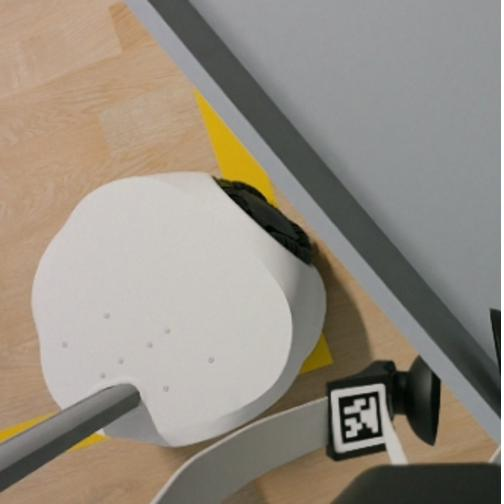

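>>> move(r1={"joints": {"gripper_m": 0.075}}, blocking=false)

>>> wait(seconds=1.5)

>>> move(r1={"joints": {"lift_m": 1.07}, "contact_limits": {"lift_m": 0.3}}, blocking=false)

>>> wait(seconds=2)

>>> move(r1={"base": {"translate_m": -0.142, "strafe_m": 0.24}, "joints": {"wrist_yaw_rad": 1.95}, "pace": "slow"}, blocking=false)

>>> wait(seconds=4, cameras=["r1_head_camera", "r1_wrist_camera"])

Scene clock: 1302.43 s.
move: r1 moving
r1.base_odometry: x=-1.263 y=+2.020 heading=-2.411
r1.turned_by_wheels: +0.000
r1.turned_by_imu: +0.000
r1.base_tilt: forward=-1.6 right=+1.3
r1.lidar_m: 0.38 0.38 0.42 3.08 2.31 1.65 1.54 1.61 1.70 1.61 1.68 1.28
r1.base_status: not commanded
r1.joint_positions: lift_m=+0.935 arm_m=+0.200 wrist_yaw_rad=+1.262 wrist_pitch_rad=+1.571 wrist_roll_rad=-0.002 gripper_m=-0.004
r1.joint_status: gripper_m moving
r1.measured_speeds: all 0
r1.motor_effort: lift_m=+16(16) arm_m=-4(4) wheel_0=-4(5) wheel_1=-3(4) wheel_2=+5(5)
r1.servo_current: wrist_yaw_rad=39(59) wrist_pitch_rad=39(46) wrist_roll_rad=52(65) gripper_m=72(72)
r1.contact_limits: lift_m 0.3; strafe_m 0.35
r1.hand_pose: x=+0.4542 y=-0.0266 z=+0.8251 quat_wxyz=(+0.570, -0.418, +0.570, +0.418) (m; r1's base frame)
r1.wrist_depth_mm: 1042 253 254 253 189 148 254 / 1042 254 254 254 242 255 254 / 1060 1060 254 255 254 256 252 / 1042 831 255 255 255 252 195 / 842 831 854 255 255 194 1042 / 831 842 842 202 182 1042 1025 / 1042 831 182 140 1042 143 1060
r2: as last shown
r2.lidar_m: 0.72 3.78 4.52 4.64 1.82 1.11 0.97 0.99 1.22 1.13 1.15 0.92
r2.motor_effort: lift_m=+21(21) arm_m=-10(10) wheel_0=+3(3) wheel_1=+1(2) wheel_2=+8(8)
r2.servo_current: wrist_yaw_rad=59(59) wrist_pitch_rad=39(46) wrist_roll_rad=33(59) gripper_m=111(117)
r2.wrist_depth_mm: - - 232 162 258 277 293 / - - 233 163 260 277 290 / - - 234 164 262 278 294 / - - 236 167 263 281 297 / - - 236 167 264 282 297 / - - 187 168 181 285 301 / - - 237 - 268 290 303
pictures: none

Scene clock: 1303.70 s.
earlier move: r1 done
r1.base_odometry: x=-1.262 y=+2.020 heading=-2.410
r1.turned_by_wheels: +0.000
r1.turned_by_imu: +0.000
r1.base_tilt: forward=-1.6 right=+1.3
r1.lidar_m: 0.40 0.39 0.43 3.09 2.29 1.66 1.53 1.60 1.70 1.61 1.69 1.28
r1.base_status: not commanded
r1.joint_positions: lift_m=+0.935 arm_m=+0.200 wrist_yaw_rad=+1.260 wrist_pitch_rad=+1.570 wrist_roll_rad=-0.002 gripper_m=+0.075
r1.joint_status: all done
r1.measured_speeds: all 0
r1.motor_effort: lift_m=+16(16) arm_m=-3(4) wheel_0=-1(5) wheel_1=-2(4) wheel_2=+4(5)
r1.servo_current: wrist_yaw_rad=46(72) wrist_pitch_rad=39(46) wrist_roll_rad=46(72) gripper_m=39(98)
r1.contact_limits: lift_m 0.3; strafe_m 0.35
r1.hand_pose: x=+0.4542 y=-0.0264 z=+0.8251 quat_wxyz=(+0.571, -0.417, +0.571, +0.418) (m; r1's base frame)
r1.wrist_depth_mm: 1060 252 253 252 195 141 252 / 1042 253 252 253 239 251 250 / 1060 1060 252 252 252 251 251 / 1042 842 253 252 250 251 213 / 831 831 842 253 253 200 1025 / 831 820 195 216 192 1060 1042 / 741 831 1025 154 181 1025 1025
r2.base_odometry: x=-3.587 y=+0.496 heading=-1.509
r2.turned_by_wheels: +0.000
r2.turned_by_imu: +0.000
r2.base_tilt: forward=-0.7 right=+0.0
r2.lidar_m: 0.75 3.78 4.49 4.67 1.81 1.16 0.99 1.00 1.20 1.13 1.16 0.91
r2.base_status: not commanded
r2.joint_positions: lift_m=+0.870 arm_m=+0.340 wrist_yaw_rad=+0.008 wrist_pitch_rad=+0.001 wrist_roll_rad=+0.000 gripper_m=-0.024
r2.joint_status: not commanded
r2.measured_speeds: all 0
r2.motor_effort: lift_m=+21(21) arm_m=-10(11) wheel_0=+3(3) wheel_1=+2(2) wheel_2=+8(9)
r2.servo_current: wrist_yaw_rad=52(72) wrist_pitch_rad=39(46) wrist_roll_rad=39(59) gripper_m=104(117)
r2.hand_pose: x=+0.8003 y=-0.0852 z=+1.0476 quat_wxyz=(+1.000, +0.000, +0.001, +0.004) (m; r2's base frame)
r2.wrist_depth_mm: - - 231 162 258 277 291 / - - 233 162 262 276 291 / - - 234 164 262 279 296 / - - 235 167 263 281 297 / - - 236 167 265 281 297 / - - 187 168 181 285 301 / - - 236 - 270 290 300
wait: 1.27 of 1.5 s (r1 has come to rest)
pictures: none

Scene clock: 1304.20 s.
move: r1 moving
r1.base_odometry: x=-1.262 y=+2.020 heading=-2.410
r1.turned_by_wheels: +0.000
r1.turned_by_imu: +0.000
r1.base_tilt: forward=-1.6 right=+1.2
r1.lidar_m: 0.40 0.38 0.44 3.09 2.27 1.61 1.53 1.61 1.68 1.61 1.69 1.30
r1.base_status: not commanded
r1.joint_positions: lift_m=+0.972 arm_m=+0.200 wrist_yaw_rad=+1.260 wrist_pitch_rad=+1.567 wrist_roll_rad=-0.002 gripper_m=+0.075
r1.joint_status: lift_m moving
r1.measured_speeds: translate_m=+0.000 strafe_m=+0.000 rotate_rad=+0.000 lift_m=+0.146 arm_m=+0.000 wrist_yaw_rad=+0.000 wrist_pitch_rad=-0.001 wrist_roll_rad=+0.000
r1.motor_effort: lift_m=+27(28) arm_m=-2(3) wheel_0=+0(1) wheel_1=-2(2) wheel_2=+4(4)
r1.servo_current: wrist_yaw_rad=46(72) wrist_pitch_rad=46(52) wrist_roll_rad=46(52) gripper_m=39(46)
r1.contact_limits: lift_m 0.3; strafe_m 0.35
r1.hand_pose: x=+0.4544 y=-0.0258 z=+0.8623 quat_wxyz=(+0.572, -0.417, +0.570, +0.418) (m; r1's base frame)
r1.wrist_depth_mm: 1098 287 287 286 187 137 217 / 1078 286 286 286 229 283 282 / 1078 1078 283 285 282 282 283 / 1078 866 285 283 285 283 249 / 866 866 917 283 282 231 1078 / 866 854 195 283 193 1042 1060 / 732 878 1078 147 229 1060 1060
r2: as last shown
r2.base_tilt: forward=-0.6 right=+0.1
r2.lidar_m: 0.73 3.78 4.52 4.65 1.82 1.12 0.98 0.99 1.21 1.12 1.15 0.91
r2.motor_effort: lift_m=+21(21) arm_m=-10(11) wheel_0=+3(3) wheel_1=+1(2) wheel_2=+8(8)
r2.servo_current: wrist_yaw_rad=59(59) wrist_pitch_rad=46(46) wrist_roll_rad=52(59) gripper_m=111(111)
r2.wrist_depth_mm: - - 231 162 259 278 291 / - - 233 163 260 277 290 / - - 234 165 262 279 296 / - - 236 167 263 281 296 / - - 236 167 265 282 298 / - - 187 167 181 285 298 / - - 237 - 270 291 301
pictures: none

Scene clock: 1305.33 s.
earlier move: r1 done
r1.base_odometry: x=-1.262 y=+2.020 heading=-2.410
r1.turned_by_wheels: +0.000
r1.turned_by_imu: +0.000
r1.base_tilt: forward=-1.6 right=+1.3
r1.lidar_m: 0.40 0.37 0.41 3.08 2.30 1.62 1.54 1.61 1.70 1.61 1.67 1.28
r1.base_status: not commanded
r1.joint_positions: lift_m=+1.070 arm_m=+0.200 wrist_yaw_rad=+1.260 wrist_pitch_rad=+1.568 wrist_roll_rad=-0.002 gripper_m=+0.075
r1.joint_status: all done
r1.measured_speeds: all 0
r1.motor_effort: lift_m=+24(28) arm_m=+0(3) wheel_0=+0(1) wheel_1=-1(2) wheel_2=+3(4)
r1.servo_current: wrist_yaw_rad=46(72) wrist_pitch_rad=39(52) wrist_roll_rad=59(59) gripper_m=46(52)
r1.contact_limits: lift_m 0.3; strafe_m 0.35
r1.hand_pose: x=+0.4544 y=-0.0259 z=+0.9593 quat_wxyz=(+0.572, -0.416, +0.570, +0.418) (m; r1's base frame)
r1.wrist_depth_mm: 1182 387 387 347 187 168 384 / 1182 1182 387 387 248 384 377 / 1160 1160 387 387 387 387 1098 / 1182 960 1182 389 389 1138 1182 / 1160 960 1060 384 359 1160 1205 / 1182 960 195 1160 188 1160 1182 / 732 1182 1205 151 1182 1160 1160
r2.base_odometry: x=-3.587 y=+0.496 heading=-1.509
r2.turned_by_wheels: +0.000
r2.turned_by_imu: +0.000
r2.base_tilt: forward=-0.6 right=+0.1
r2.lidar_m: 0.73 3.77 4.52 4.67 1.84 1.13 1.01 0.99 1.23 1.14 1.14 0.91
r2.base_status: not commanded
r2.joint_positions: lift_m=+0.870 arm_m=+0.340 wrist_yaw_rad=+0.008 wrist_pitch_rad=+0.001 wrist_roll_rad=+0.000 gripper_m=-0.024
r2.joint_status: not commanded
r2.measured_speeds: all 0
r2.motor_effort: lift_m=+21(21) arm_m=-10(11) wheel_0=+2(3) wheel_1=+1(2) wheel_2=+8(8)
r2.servo_current: wrist_yaw_rad=65(78) wrist_pitch_rad=39(46) wrist_roll_rad=39(59) gripper_m=111(111)
r2.hand_pose: x=+0.8003 y=-0.0852 z=+1.0476 quat_wxyz=(+1.000, +0.000, +0.001, +0.004) (m; r2's base frame)
r2.wrist_depth_mm: - - 231 162 258 278 291 / - - 232 163 260 277 289 / - - 234 164 263 279 294 / - - 236 167 264 279 294 / - - 236 167 265 282 296 / - - 187 168 181 285 301 / - - 236 - 271 290 301
wait: 1.13 of 2 s (r1 has come to rest)
pictures: none

Scene clock: 1305.83 s.
move: r1 moving
r1.base_odometry: x=-1.250 y=+2.016 heading=-2.410
r1.turned_by_wheels: +0.000
r1.turned_by_imu: +0.000
r1.base_tilt: forward=-1.5 right=+1.2
r1.lidar_m: 0.39 0.35 0.44 3.08 2.27 1.63 1.53 1.60 1.72 1.62 1.70 1.30
r1.base_status: translate_m moving; strafe_m moving
r1.joint_positions: lift_m=+1.070 arm_m=+0.200 wrist_yaw_rad=+1.659 wrist_pitch_rad=+1.568 wrist_roll_rad=-0.002 gripper_m=+0.075
r1.joint_status: wrist_yaw_rad moving
r1.measured_speeds: translate_m=-0.024 strafe_m=+0.042 rotate_rad=-0.001 lift_m=+0.000 arm_m=+0.000 wrist_yaw_rad=+1.539 wrist_pitch_rad=+0.000 wrist_roll_rad=+0.000
r1.motor_effort: lift_m=+24(24) arm_m=+1(1) wheel_0=-6(8) wheel_1=+6(7) wheel_2=+3(6)
r1.servo_current: wrist_yaw_rad=91(91) wrist_pitch_rad=39(46) wrist_roll_rad=39(59) gripper_m=39(46)
r1.contact_limits: lift_m 0.3
r1.hand_pose: x=+0.4579 y=+0.0085 z=+0.9593 quat_wxyz=(+0.478, -0.521, +0.476, +0.523) (m; r1's base frame)
r1.wrist_depth_mm: 1205 1182 387 387 286 162 - / 1160 1182 387 384 317 172 - / 1182 1138 1118 387 353 186 141 / 1182 960 1078 387 387 222 148 / 976 960 1160 387 387 387 357 / 1182 1182 196 389 188 1182 1160 / 1160 1182 1182 143 1182 1182 1160
r2: as last shown
r2.base_tilt: forward=-0.6 right=+0.0
r2.lidar_m: 0.73 3.77 4.52 4.65 1.81 1.13 1.00 0.99 1.21 1.15 1.16 0.87
r2.motor_effort: lift_m=+21(21) arm_m=-10(10) wheel_0=+2(3) wheel_1=+2(2) wheel_2=+8(8)
r2.servo_current: wrist_yaw_rad=59(72) wrist_pitch_rad=39(39) wrist_roll_rad=46(59) gripper_m=111(111)
r2.wrist_depth_mm: - - 232 162 259 278 291 / - - 233 163 260 277 289 / - - 235 165 262 278 294 / - - 236 167 263 281 294 / - - 236 167 265 282 296 / - - 186 167 181 285 300 / - - 236 - 271 291 301
pictures: none

Scene clock: 1309.40 s.
earlier move: r1 done
r1.base_odometry: x=-0.997 y=+1.936 heading=-2.410
r1.turned_by_wheels: +0.000
r1.turned_by_imu: +0.001
r1.base_tilt: forward=-1.6 right=+1.3
r1.lidar_m: 0.44 0.46 1.89 2.83 2.09 1.47 1.41 1.46 1.97 1.84 1.90 0.55
r1.base_status: done
r1.joint_positions: lift_m=+1.070 arm_m=+0.200 wrist_yaw_rad=+1.947 wrist_pitch_rad=+1.568 wrist_roll_rad=-0.002 gripper_m=+0.075
r1.joint_status: all done
r1.measured_speeds: all 0
r1.motor_effort: lift_m=+24(24) arm_m=+4(4) wheel_0=-5(8) wheel_1=+3(7) wheel_2=+3(6)
r1.servo_current: wrist_yaw_rad=52(91) wrist_pitch_rad=33(52) wrist_roll_rad=39(65) gripper_m=33(52)
r1.contact_limits: lift_m 0.3
r1.hand_pose: x=+0.4519 y=+0.0329 z=+0.9593 quat_wxyz=(+0.398, -0.584, +0.396, +0.586) (m; r1's base frame)
r1.wrist_depth_mm: 1182 1182 1160 1160 1160 1182 1160 / 1160 1160 1229 1205 1182 1182 1160 / 1182 946 1060 1182 1182 1182 1205 / 960 960 991 1182 389 384 387 / 1182 1205 1182 1160 384 384 296 / 1205 1182 195 1182 188 379 283 / 1160 1182 1182 144 384 334 279
r2.base_odometry: x=-3.587 y=+0.496 heading=-1.509
r2.turned_by_wheels: +0.000
r2.turned_by_imu: +0.001
r2.base_tilt: forward=-0.6 right=+0.1
r2.lidar_m: 0.76 3.77 4.50 4.66 1.80 1.14 0.98 0.97 1.19 1.13 1.16 0.90
r2.base_status: not commanded
r2.joint_positions: lift_m=+0.870 arm_m=+0.340 wrist_yaw_rad=+0.008 wrist_pitch_rad=+0.001 wrist_roll_rad=+0.000 gripper_m=-0.024
r2.joint_status: not commanded
r2.measured_speeds: all 0
r2.motor_effort: lift_m=+21(21) arm_m=-10(11) wheel_0=+3(3) wheel_1=+1(2) wheel_2=+8(8)
r2.servo_current: wrist_yaw_rad=59(72) wrist_pitch_rad=39(52) wrist_roll_rad=46(59) gripper_m=104(117)
r2.hand_pose: x=+0.8003 y=-0.0852 z=+1.0476 quat_wxyz=(+1.000, +0.000, +0.001, +0.004) (m; r2's base frame)
r2.wrist_depth_mm: - - 232 162 258 278 293 / - - 231 163 260 276 290 / - - 234 165 259 279 294 / - - 235 167 263 281 297 / - - 236 167 265 282 296 / - - 187 168 181 285 301 / - - 236 - 268 291 301
wait: 3.57 of 4 s (r1 has come to rest)
pictures: r1_head_camera, r1_wrist_camera
Images, in order (width x height): r1_head_camera 420x560, r1_wrist_camera 616x392.

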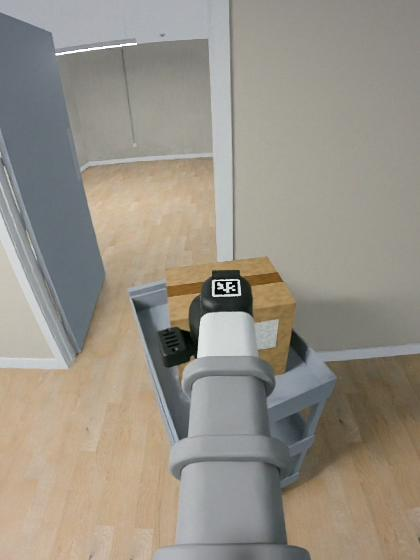

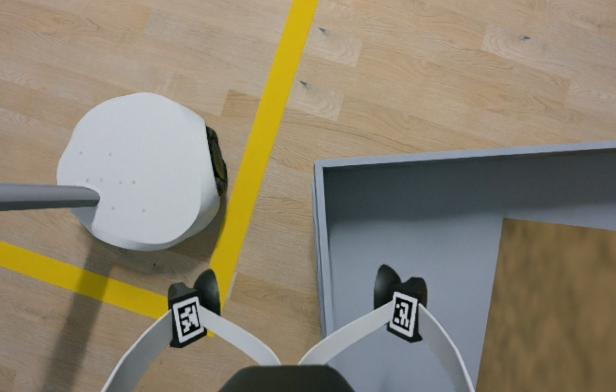

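>>> move(r1={"base": {"translate_m": 0.006, "strafe_m": 0.029}, "joints": {"wrist_yaw_rad": 2.01}, "pace": "slow"}, blocking=false)

>>> wait(seconds=1.5, cameras=["r1_wrist_camera"])

Scene clock: 1333.93 s.
move: r1 moving
r1.base_odometry: x=-0.990 y=+1.925 heading=-2.411
r1.turned_by_wheels: +0.000
r1.turned_by_imu: +0.000
r1.base_tilt: forward=-1.6 right=+1.3
r1.lidar_m: 0.43 0.55 1.86 2.84 2.12 1.51 1.42 1.50 1.99 1.85 1.90 0.54
r1.base_status: translate_m moving; strafe_m moving
r1.joint_positions: lift_m=+1.070 arm_m=+0.200 wrist_yaw_rad=+2.007 wrist_pitch_rad=+1.568 wrist_roll_rad=-0.002 gripper_m=+0.075
r1.joint_status: wrist_yaw_rad moving
r1.measured_speeds: translate_m=+0.010 strafe_m=+0.049 rotate_rad=-0.001 lift_m=+0.000 arm_m=+0.000 wrist_yaw_rad=+0.000 wrist_pitch_rad=+0.000 wrist_roll_rad=+0.000
r1.motor_effort: lift_m=+24(24) arm_m=+4(4) wheel_0=-8(8) wheel_1=+6(8) wheel_2=-4(4)
r1.servo_current: wrist_yaw_rad=72(72) wrist_pitch_rad=46(52) wrist_roll_rad=39(65) gripper_m=39(52)
r1.contact_limits: lift_m 0.3
r1.hand_pose: x=+0.4498 y=+0.0377 z=+0.9593 quat_wxyz=(+0.380, -0.596, +0.379, +0.598) (m; r1's base frame)
r1.wrist_depth_mm: 1182 1182 1182 1205 1182 1160 1160 / 1182 1182 1182 1182 1160 1182 1138 / 1182 946 1042 1160 1182 1160 1160 / 1182 960 991 1160 384 382 382 / 1182 1160 1160 1205 384 387 384 / 1160 1205 195 1182 188 373 285 / 1160 1138 1182 143 387 325 274
r2: as last shown
r2.turned_by_imu: +0.000
r2.base_tilt: forward=-0.7 right=+0.0
r2.lidar_m: 0.74 3.78 4.49 4.66 1.79 1.13 0.98 1.00 1.22 1.15 1.16 0.90
r2.motor_effort: lift_m=+21(21) arm_m=-10(11) wheel_0=+2(3) wheel_1=+2(2) wheel_2=+8(8)
r2.servo_current: wrist_yaw_rad=52(72) wrist_pitch_rad=39(46) wrist_roll_rad=59(59) gripper_m=111(117)
r2.wrist_depth_mm: - - 231 162 258 279 293 / - - 232 163 260 277 291 / - - 235 164 262 277 296 / - - 235 167 264 281 296 / - - 236 167 265 282 296 / - - 187 168 181 285 300 / - - 236 - 271 293 301
pictures: none

Scene clock: 1334.77 s.
earlier move: r1 done
r1.base_odometry: x=-0.982 y=+1.911 heading=-2.411
r1.turned_by_wheels: +0.000
r1.turned_by_imu: +0.000
r1.base_tilt: forward=-1.6 right=+1.3
r1.lidar_m: 0.42 0.60 1.87 2.82 2.12 1.50 1.42 1.48 1.97 1.87 1.94 0.53
r1.base_status: done
r1.joint_positions: lift_m=+1.070 arm_m=+0.200 wrist_yaw_rad=+2.007 wrist_pitch_rad=+1.568 wrist_roll_rad=-0.002 gripper_m=+0.075
r1.joint_status: all done
r1.measured_speeds: all 0
r1.motor_effort: lift_m=+24(24) arm_m=+4(4) wheel_0=-3(8) wheel_1=+1(8) wheel_2=-3(5)
r1.servo_current: wrist_yaw_rad=33(72) wrist_pitch_rad=46(52) wrist_roll_rad=52(78) gripper_m=39(52)
r1.contact_limits: lift_m 0.3
r1.hand_pose: x=+0.4498 y=+0.0377 z=+0.9593 quat_wxyz=(+0.380, -0.596, +0.379, +0.598) (m; r1's base frame)
r1.wrist_depth_mm: 1182 1160 1205 1182 1182 1160 1160 / 1182 1160 1182 1160 1182 1205 1138 / 1160 960 1042 1182 1182 1182 1160 / 1182 960 960 1205 1182 387 1160 / 1160 1182 1160 387 384 384 384 / 1182 1182 195 387 187 359 276 / 1182 1182 1182 143 387 312 265
r2.base_odometry: x=-3.587 y=+0.496 heading=-1.509
r2.turned_by_wheels: +0.000
r2.turned_by_imu: +0.000
r2.base_tilt: forward=-0.6 right=+0.1
r2.lidar_m: 0.74 3.79 4.51 4.65 1.81 1.11 0.99 0.99 1.21 1.14 1.14 0.88
r2.base_status: not commanded
r2.joint_positions: lift_m=+0.870 arm_m=+0.340 wrist_yaw_rad=+0.008 wrist_pitch_rad=+0.001 wrist_roll_rad=+0.000 gripper_m=-0.024
r2.joint_status: not commanded
r2.measured_speeds: all 0
r2.motor_effort: lift_m=+21(21) arm_m=-11(11) wheel_0=+3(3) wheel_1=+1(2) wheel_2=+8(8)
r2.servo_current: wrist_yaw_rad=52(72) wrist_pitch_rad=46(46) wrist_roll_rad=46(59) gripper_m=104(117)
r2.hand_pose: x=+0.8003 y=-0.0852 z=+1.0476 quat_wxyz=(+1.000, +0.000, +0.001, +0.004) (m; r2's base frame)
r2.wrist_depth_mm: - - 231 162 259 277 291 / - - 233 163 259 276 291 / - - 234 165 260 278 294 / - - 235 167 264 281 296 / - - 236 167 264 282 296 / - - 187 167 181 283 298 / - - 236 - 271 291 303
wait: 0.83 of 1.5 s (r1 has come to rest)
pictures: r1_wrist_camera
Images, in order (width x height): r1_wrist_camera 616x392.

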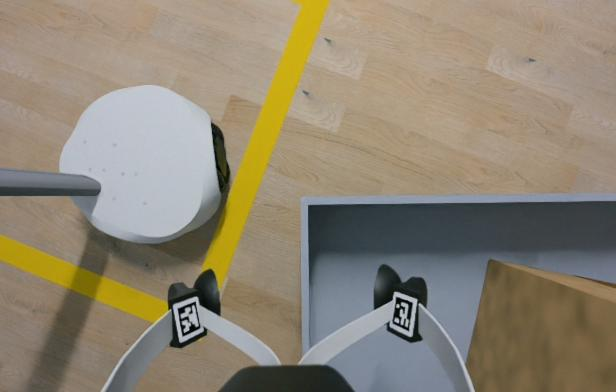

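>>> move(r1={"joints": {"lift_m": 0.935}, "speeds": {"lift_m": 0.15}, "contact_limits": {"lift_m": 0.3}}, blocking=false)

>>> wait(seconds=2)

>>> move(r1={"joints": {"gripper_m": -0.03}}, blocking=false)

>>> wait(seconds=2, cameras=["r1_wrist_camera"])

Scene clock: 1354.03 s.
move: r1 moving
r1.base_odometry: x=-0.982 y=+1.911 heading=-2.411
r1.turned_by_wheels: +0.000
r1.turned_by_imu: +0.000
r1.base_tilt: forward=-1.6 right=+1.3
r1.lidar_m: 0.42 0.58 1.86 2.82 2.10 1.51 1.41 1.48 1.99 1.87 1.92 0.53
r1.base_status: not commanded
r1.joint_positions: lift_m=+1.032 arm_m=+0.200 wrist_yaw_rad=+2.007 wrist_pitch_rad=+1.568 wrist_roll_rad=-0.002 gripper_m=+0.075
r1.joint_status: lift_m moving
r1.measured_speeds: translate_m=+0.000 strafe_m=+0.000 rotate_rad=+0.000 lift_m=-0.146 arm_m=+0.000 wrist_yaw_rad=+0.000 wrist_pitch_rad=+0.000 wrist_roll_rad=+0.000
r1.motor_effort: lift_m=+12(23) arm_m=+4(4) wheel_0=-3(4) wheel_1=+1(2) wheel_2=-3(4)
r1.servo_current: wrist_yaw_rad=59(65) wrist_pitch_rad=46(52) wrist_roll_rad=46(52) gripper_m=46(46)
r1.contact_limits: lift_m 0.3
r1.hand_pose: x=+0.4498 y=+0.0377 z=+0.9223 quat_wxyz=(+0.380, -0.596, +0.379, +0.598) (m; r1's base frame)
r1.wrist_depth_mm: 1138 1138 1138 1118 1138 1160 1182 / 1138 1138 1160 1138 1160 1160 1160 / 1138 931 991 1138 1138 1160 1138 / 1160 917 960 1182 370 1138 1138 / 1160 1138 1160 353 351 355 351 / 1138 1138 195 355 187 353 274 / 1160 1138 1138 143 357 303 265
r2: as last shown
r2.lidar_m: 0.74 3.75 4.53 4.65 1.81 1.11 0.98 0.99 1.23 1.13 1.14 0.90
r2.motor_effort: lift_m=+21(21) arm_m=-10(11) wheel_0=+2(3) wheel_1=+2(2) wheel_2=+8(8)
r2.servo_current: wrist_yaw_rad=52(59) wrist_pitch_rad=39(46) wrist_roll_rad=59(65) gripper_m=111(111)
r2.wrist_depth_mm: - - 231 162 258 278 291 / - - 233 163 259 277 291 / - - 235 165 260 277 294 / - - 236 167 263 281 296 / - - 236 167 264 282 296 / - - 186 168 181 285 300 / - - 237 - 270 290 301
pictures: none

Scene clock: 1355.23 s.
earlier move: r1 done
r1.base_odometry: x=-0.982 y=+1.911 heading=-2.411
r1.turned_by_wheels: +0.000
r1.turned_by_imu: +0.000
r1.base_tilt: forward=-1.6 right=+1.3
r1.lidar_m: 0.43 0.61 1.86 2.80 2.12 1.48 1.42 1.47 1.99 1.87 1.93 0.54
r1.base_status: not commanded
r1.joint_positions: lift_m=+0.935 arm_m=+0.200 wrist_yaw_rad=+2.007 wrist_pitch_rad=+1.568 wrist_roll_rad=-0.002 gripper_m=+0.075
r1.joint_status: all done
r1.measured_speeds: all 0
r1.motor_effort: lift_m=+12(23) arm_m=+3(4) wheel_0=-3(4) wheel_1=+1(2) wheel_2=-3(4)
r1.servo_current: wrist_yaw_rad=39(65) wrist_pitch_rad=39(52) wrist_roll_rad=39(65) gripper_m=39(46)
r1.contact_limits: lift_m 0.3
r1.hand_pose: x=+0.4498 y=+0.0377 z=+0.8253 quat_wxyz=(+0.380, -0.596, +0.379, +0.598) (m; r1's base frame)
r1.wrist_depth_mm: 1042 1025 1025 1042 1042 1042 1042 / 1042 831 1060 1042 1025 1025 1042 / 831 842 931 1042 1060 1042 1042 / 831 831 991 1025 1042 1025 1042 / 1042 1060 1042 253 252 253 252 / 1042 1060 195 252 188 253 252 / 1042 1060 1042 143 253 253 252
r2.base_odometry: x=-3.587 y=+0.496 heading=-1.509
r2.turned_by_wheels: +0.000
r2.turned_by_imu: +0.000
r2.base_tilt: forward=-0.6 right=+0.1
r2.lidar_m: 0.74 3.79 4.53 4.67 1.83 1.13 0.99 0.99 1.22 1.15 1.14 0.90
r2.base_status: not commanded
r2.joint_positions: lift_m=+0.870 arm_m=+0.340 wrist_yaw_rad=+0.008 wrist_pitch_rad=+0.001 wrist_roll_rad=+0.000 gripper_m=-0.024
r2.joint_status: not commanded
r2.measured_speeds: all 0
r2.motor_effort: lift_m=+21(21) arm_m=-10(11) wheel_0=+3(3) wheel_1=+2(2) wheel_2=+8(8)
r2.servo_current: wrist_yaw_rad=59(65) wrist_pitch_rad=39(46) wrist_roll_rad=46(65) gripper_m=111(117)
r2.hand_pose: x=+0.8003 y=-0.0852 z=+1.0476 quat_wxyz=(+1.000, +0.000, +0.001, +0.004) (m; r2's base frame)
r2.wrist_depth_mm: - - 231 162 258 278 291 / - - 233 163 260 277 290 / - - 234 165 262 277 294 / - - 236 167 263 281 297 / - - 236 167 266 281 297 / - - 187 168 181 285 301 / - - 236 - 270 291 301
wait: 1.20 of 2 s (r1 has come to rest)
pictures: none

Scene clock: 1355.73 s.
move: r1 moving
r1.base_odometry: x=-0.982 y=+1.911 heading=-2.411
r1.turned_by_wheels: +0.000
r1.turned_by_imu: +0.000
r1.base_tilt: forward=-1.6 right=+1.3
r1.lidar_m: 0.42 0.59 1.88 2.80 2.10 1.51 1.42 1.47 1.98 1.87 1.94 0.55
r1.base_status: not commanded
r1.joint_positions: lift_m=+0.935 arm_m=+0.200 wrist_yaw_rad=+2.007 wrist_pitch_rad=+1.568 wrist_roll_rad=-0.002 gripper_m=+0.057
r1.joint_status: gripper_m moving
r1.measured_speeds: all 0
r1.motor_effort: lift_m=+13(13) arm_m=+4(4) wheel_0=-3(4) wheel_1=+1(1) wheel_2=-4(4)
r1.servo_current: wrist_yaw_rad=52(52) wrist_pitch_rad=46(52) wrist_roll_rad=33(72) gripper_m=85(104)
r1.contact_limits: lift_m 0.3
r1.hand_pose: x=+0.4498 y=+0.0377 z=+0.8253 quat_wxyz=(+0.380, -0.596, +0.379, +0.598) (m; r1's base frame)
r1.wrist_depth_mm: 1025 1042 1042 1042 1042 1042 1042 / 1042 831 1042 1042 1060 1042 1025 / 820 820 917 1060 1025 1042 1042 / 842 831 991 1042 1042 1042 1042 / 1042 1025 1042 253 253 251 252 / 1042 1025 194 253 189 252 253 / 1042 1042 1042 143 252 253 252
r2: as last shown
r2.base_tilt: forward=-0.6 right=+0.0
r2.lidar_m: 0.70 3.77 4.53 4.68 1.83 1.13 0.98 1.00 1.23 1.14 1.17 0.90
r2.motor_effort: lift_m=+21(21) arm_m=-10(10) wheel_0=+2(3) wheel_1=+2(2) wheel_2=+8(8)
r2.servo_current: wrist_yaw_rad=59(72) wrist_pitch_rad=46(46) wrist_roll_rad=46(59) gripper_m=104(117)
r2.wrist_depth_mm: - - 231 162 259 278 291 / - - 234 163 260 277 291 / - - 234 164 262 278 294 / - - 236 167 263 281 296 / - - 236 167 265 281 296 / - - 186 168 181 286 300 / - - 236 - 271 290 300
pictures: none

Scene clock: 1356.97 s.
earlier move: r1 done
r1.base_odometry: x=-0.982 y=+1.911 heading=-2.411
r1.turned_by_wheels: +0.000
r1.turned_by_imu: +0.000
r1.base_tilt: forward=-1.6 right=+1.3
r1.lidar_m: 0.42 0.63 1.90 2.81 2.12 1.52 1.41 1.46 2.00 1.89 1.94 0.55
r1.base_status: not commanded
r1.joint_positions: lift_m=+0.935 arm_m=+0.200 wrist_yaw_rad=+2.007 wrist_pitch_rad=+1.568 wrist_roll_rad=-0.002 gripper_m=-0.029
r1.joint_status: all done
r1.measured_speeds: all 0
r1.motor_effort: lift_m=+14(14) arm_m=+3(4) wheel_0=-4(4) wheel_1=+1(1) wheel_2=-3(4)
r1.servo_current: wrist_yaw_rad=52(72) wrist_pitch_rad=46(52) wrist_roll_rad=59(72) gripper_m=65(124)
r1.contact_limits: lift_m 0.3
r1.hand_pose: x=+0.4498 y=+0.0377 z=+0.8252 quat_wxyz=(+0.380, -0.596, +0.379, +0.598) (m; r1's base frame)
r1.wrist_depth_mm: 1042 1025 1025 1042 1060 1042 1008 / 1042 831 1025 1025 1025 1042 1042 / 820 831 960 1060 1060 1042 1060 / 831 831 946 1025 1025 1025 1042 / 1025 1042 1025 251 252 251 251 / 1060 1025 186 201 252 251 252 / 1042 1060 179 182 252 252 251
r2.base_odometry: x=-3.587 y=+0.496 heading=-1.509
r2.turned_by_wheels: +0.000
r2.turned_by_imu: +0.000
r2.base_tilt: forward=-0.7 right=+0.0
r2.lidar_m: 0.74 3.77 4.54 4.66 1.83 1.12 0.99 1.00 1.20 1.15 1.14 0.91
r2.base_status: not commanded
r2.joint_positions: lift_m=+0.870 arm_m=+0.340 wrist_yaw_rad=+0.008 wrist_pitch_rad=+0.001 wrist_roll_rad=+0.000 gripper_m=-0.024
r2.joint_status: not commanded
r2.measured_speeds: all 0
r2.motor_effort: lift_m=+21(21) arm_m=-10(11) wheel_0=+2(3) wheel_1=+2(2) wheel_2=+8(8)
r2.servo_current: wrist_yaw_rad=46(72) wrist_pitch_rad=39(46) wrist_roll_rad=39(59) gripper_m=111(117)
r2.hand_pose: x=+0.8003 y=-0.0852 z=+1.0476 quat_wxyz=(+1.000, +0.000, +0.001, +0.004) (m; r2's base frame)
r2.wrist_depth_mm: - - 232 162 259 278 293 / - - 232 163 260 276 291 / - - 234 164 262 278 296 / - - 235 167 263 279 297 / - - 236 167 265 282 298 / - - 187 168 181 285 300 / - - 236 - 271 290 300
wait: 1.23 of 2 s (r1 has come to rest)
pictures: r1_wrist_camera
Images, in order (width x height): r1_wrist_camera 616x392.

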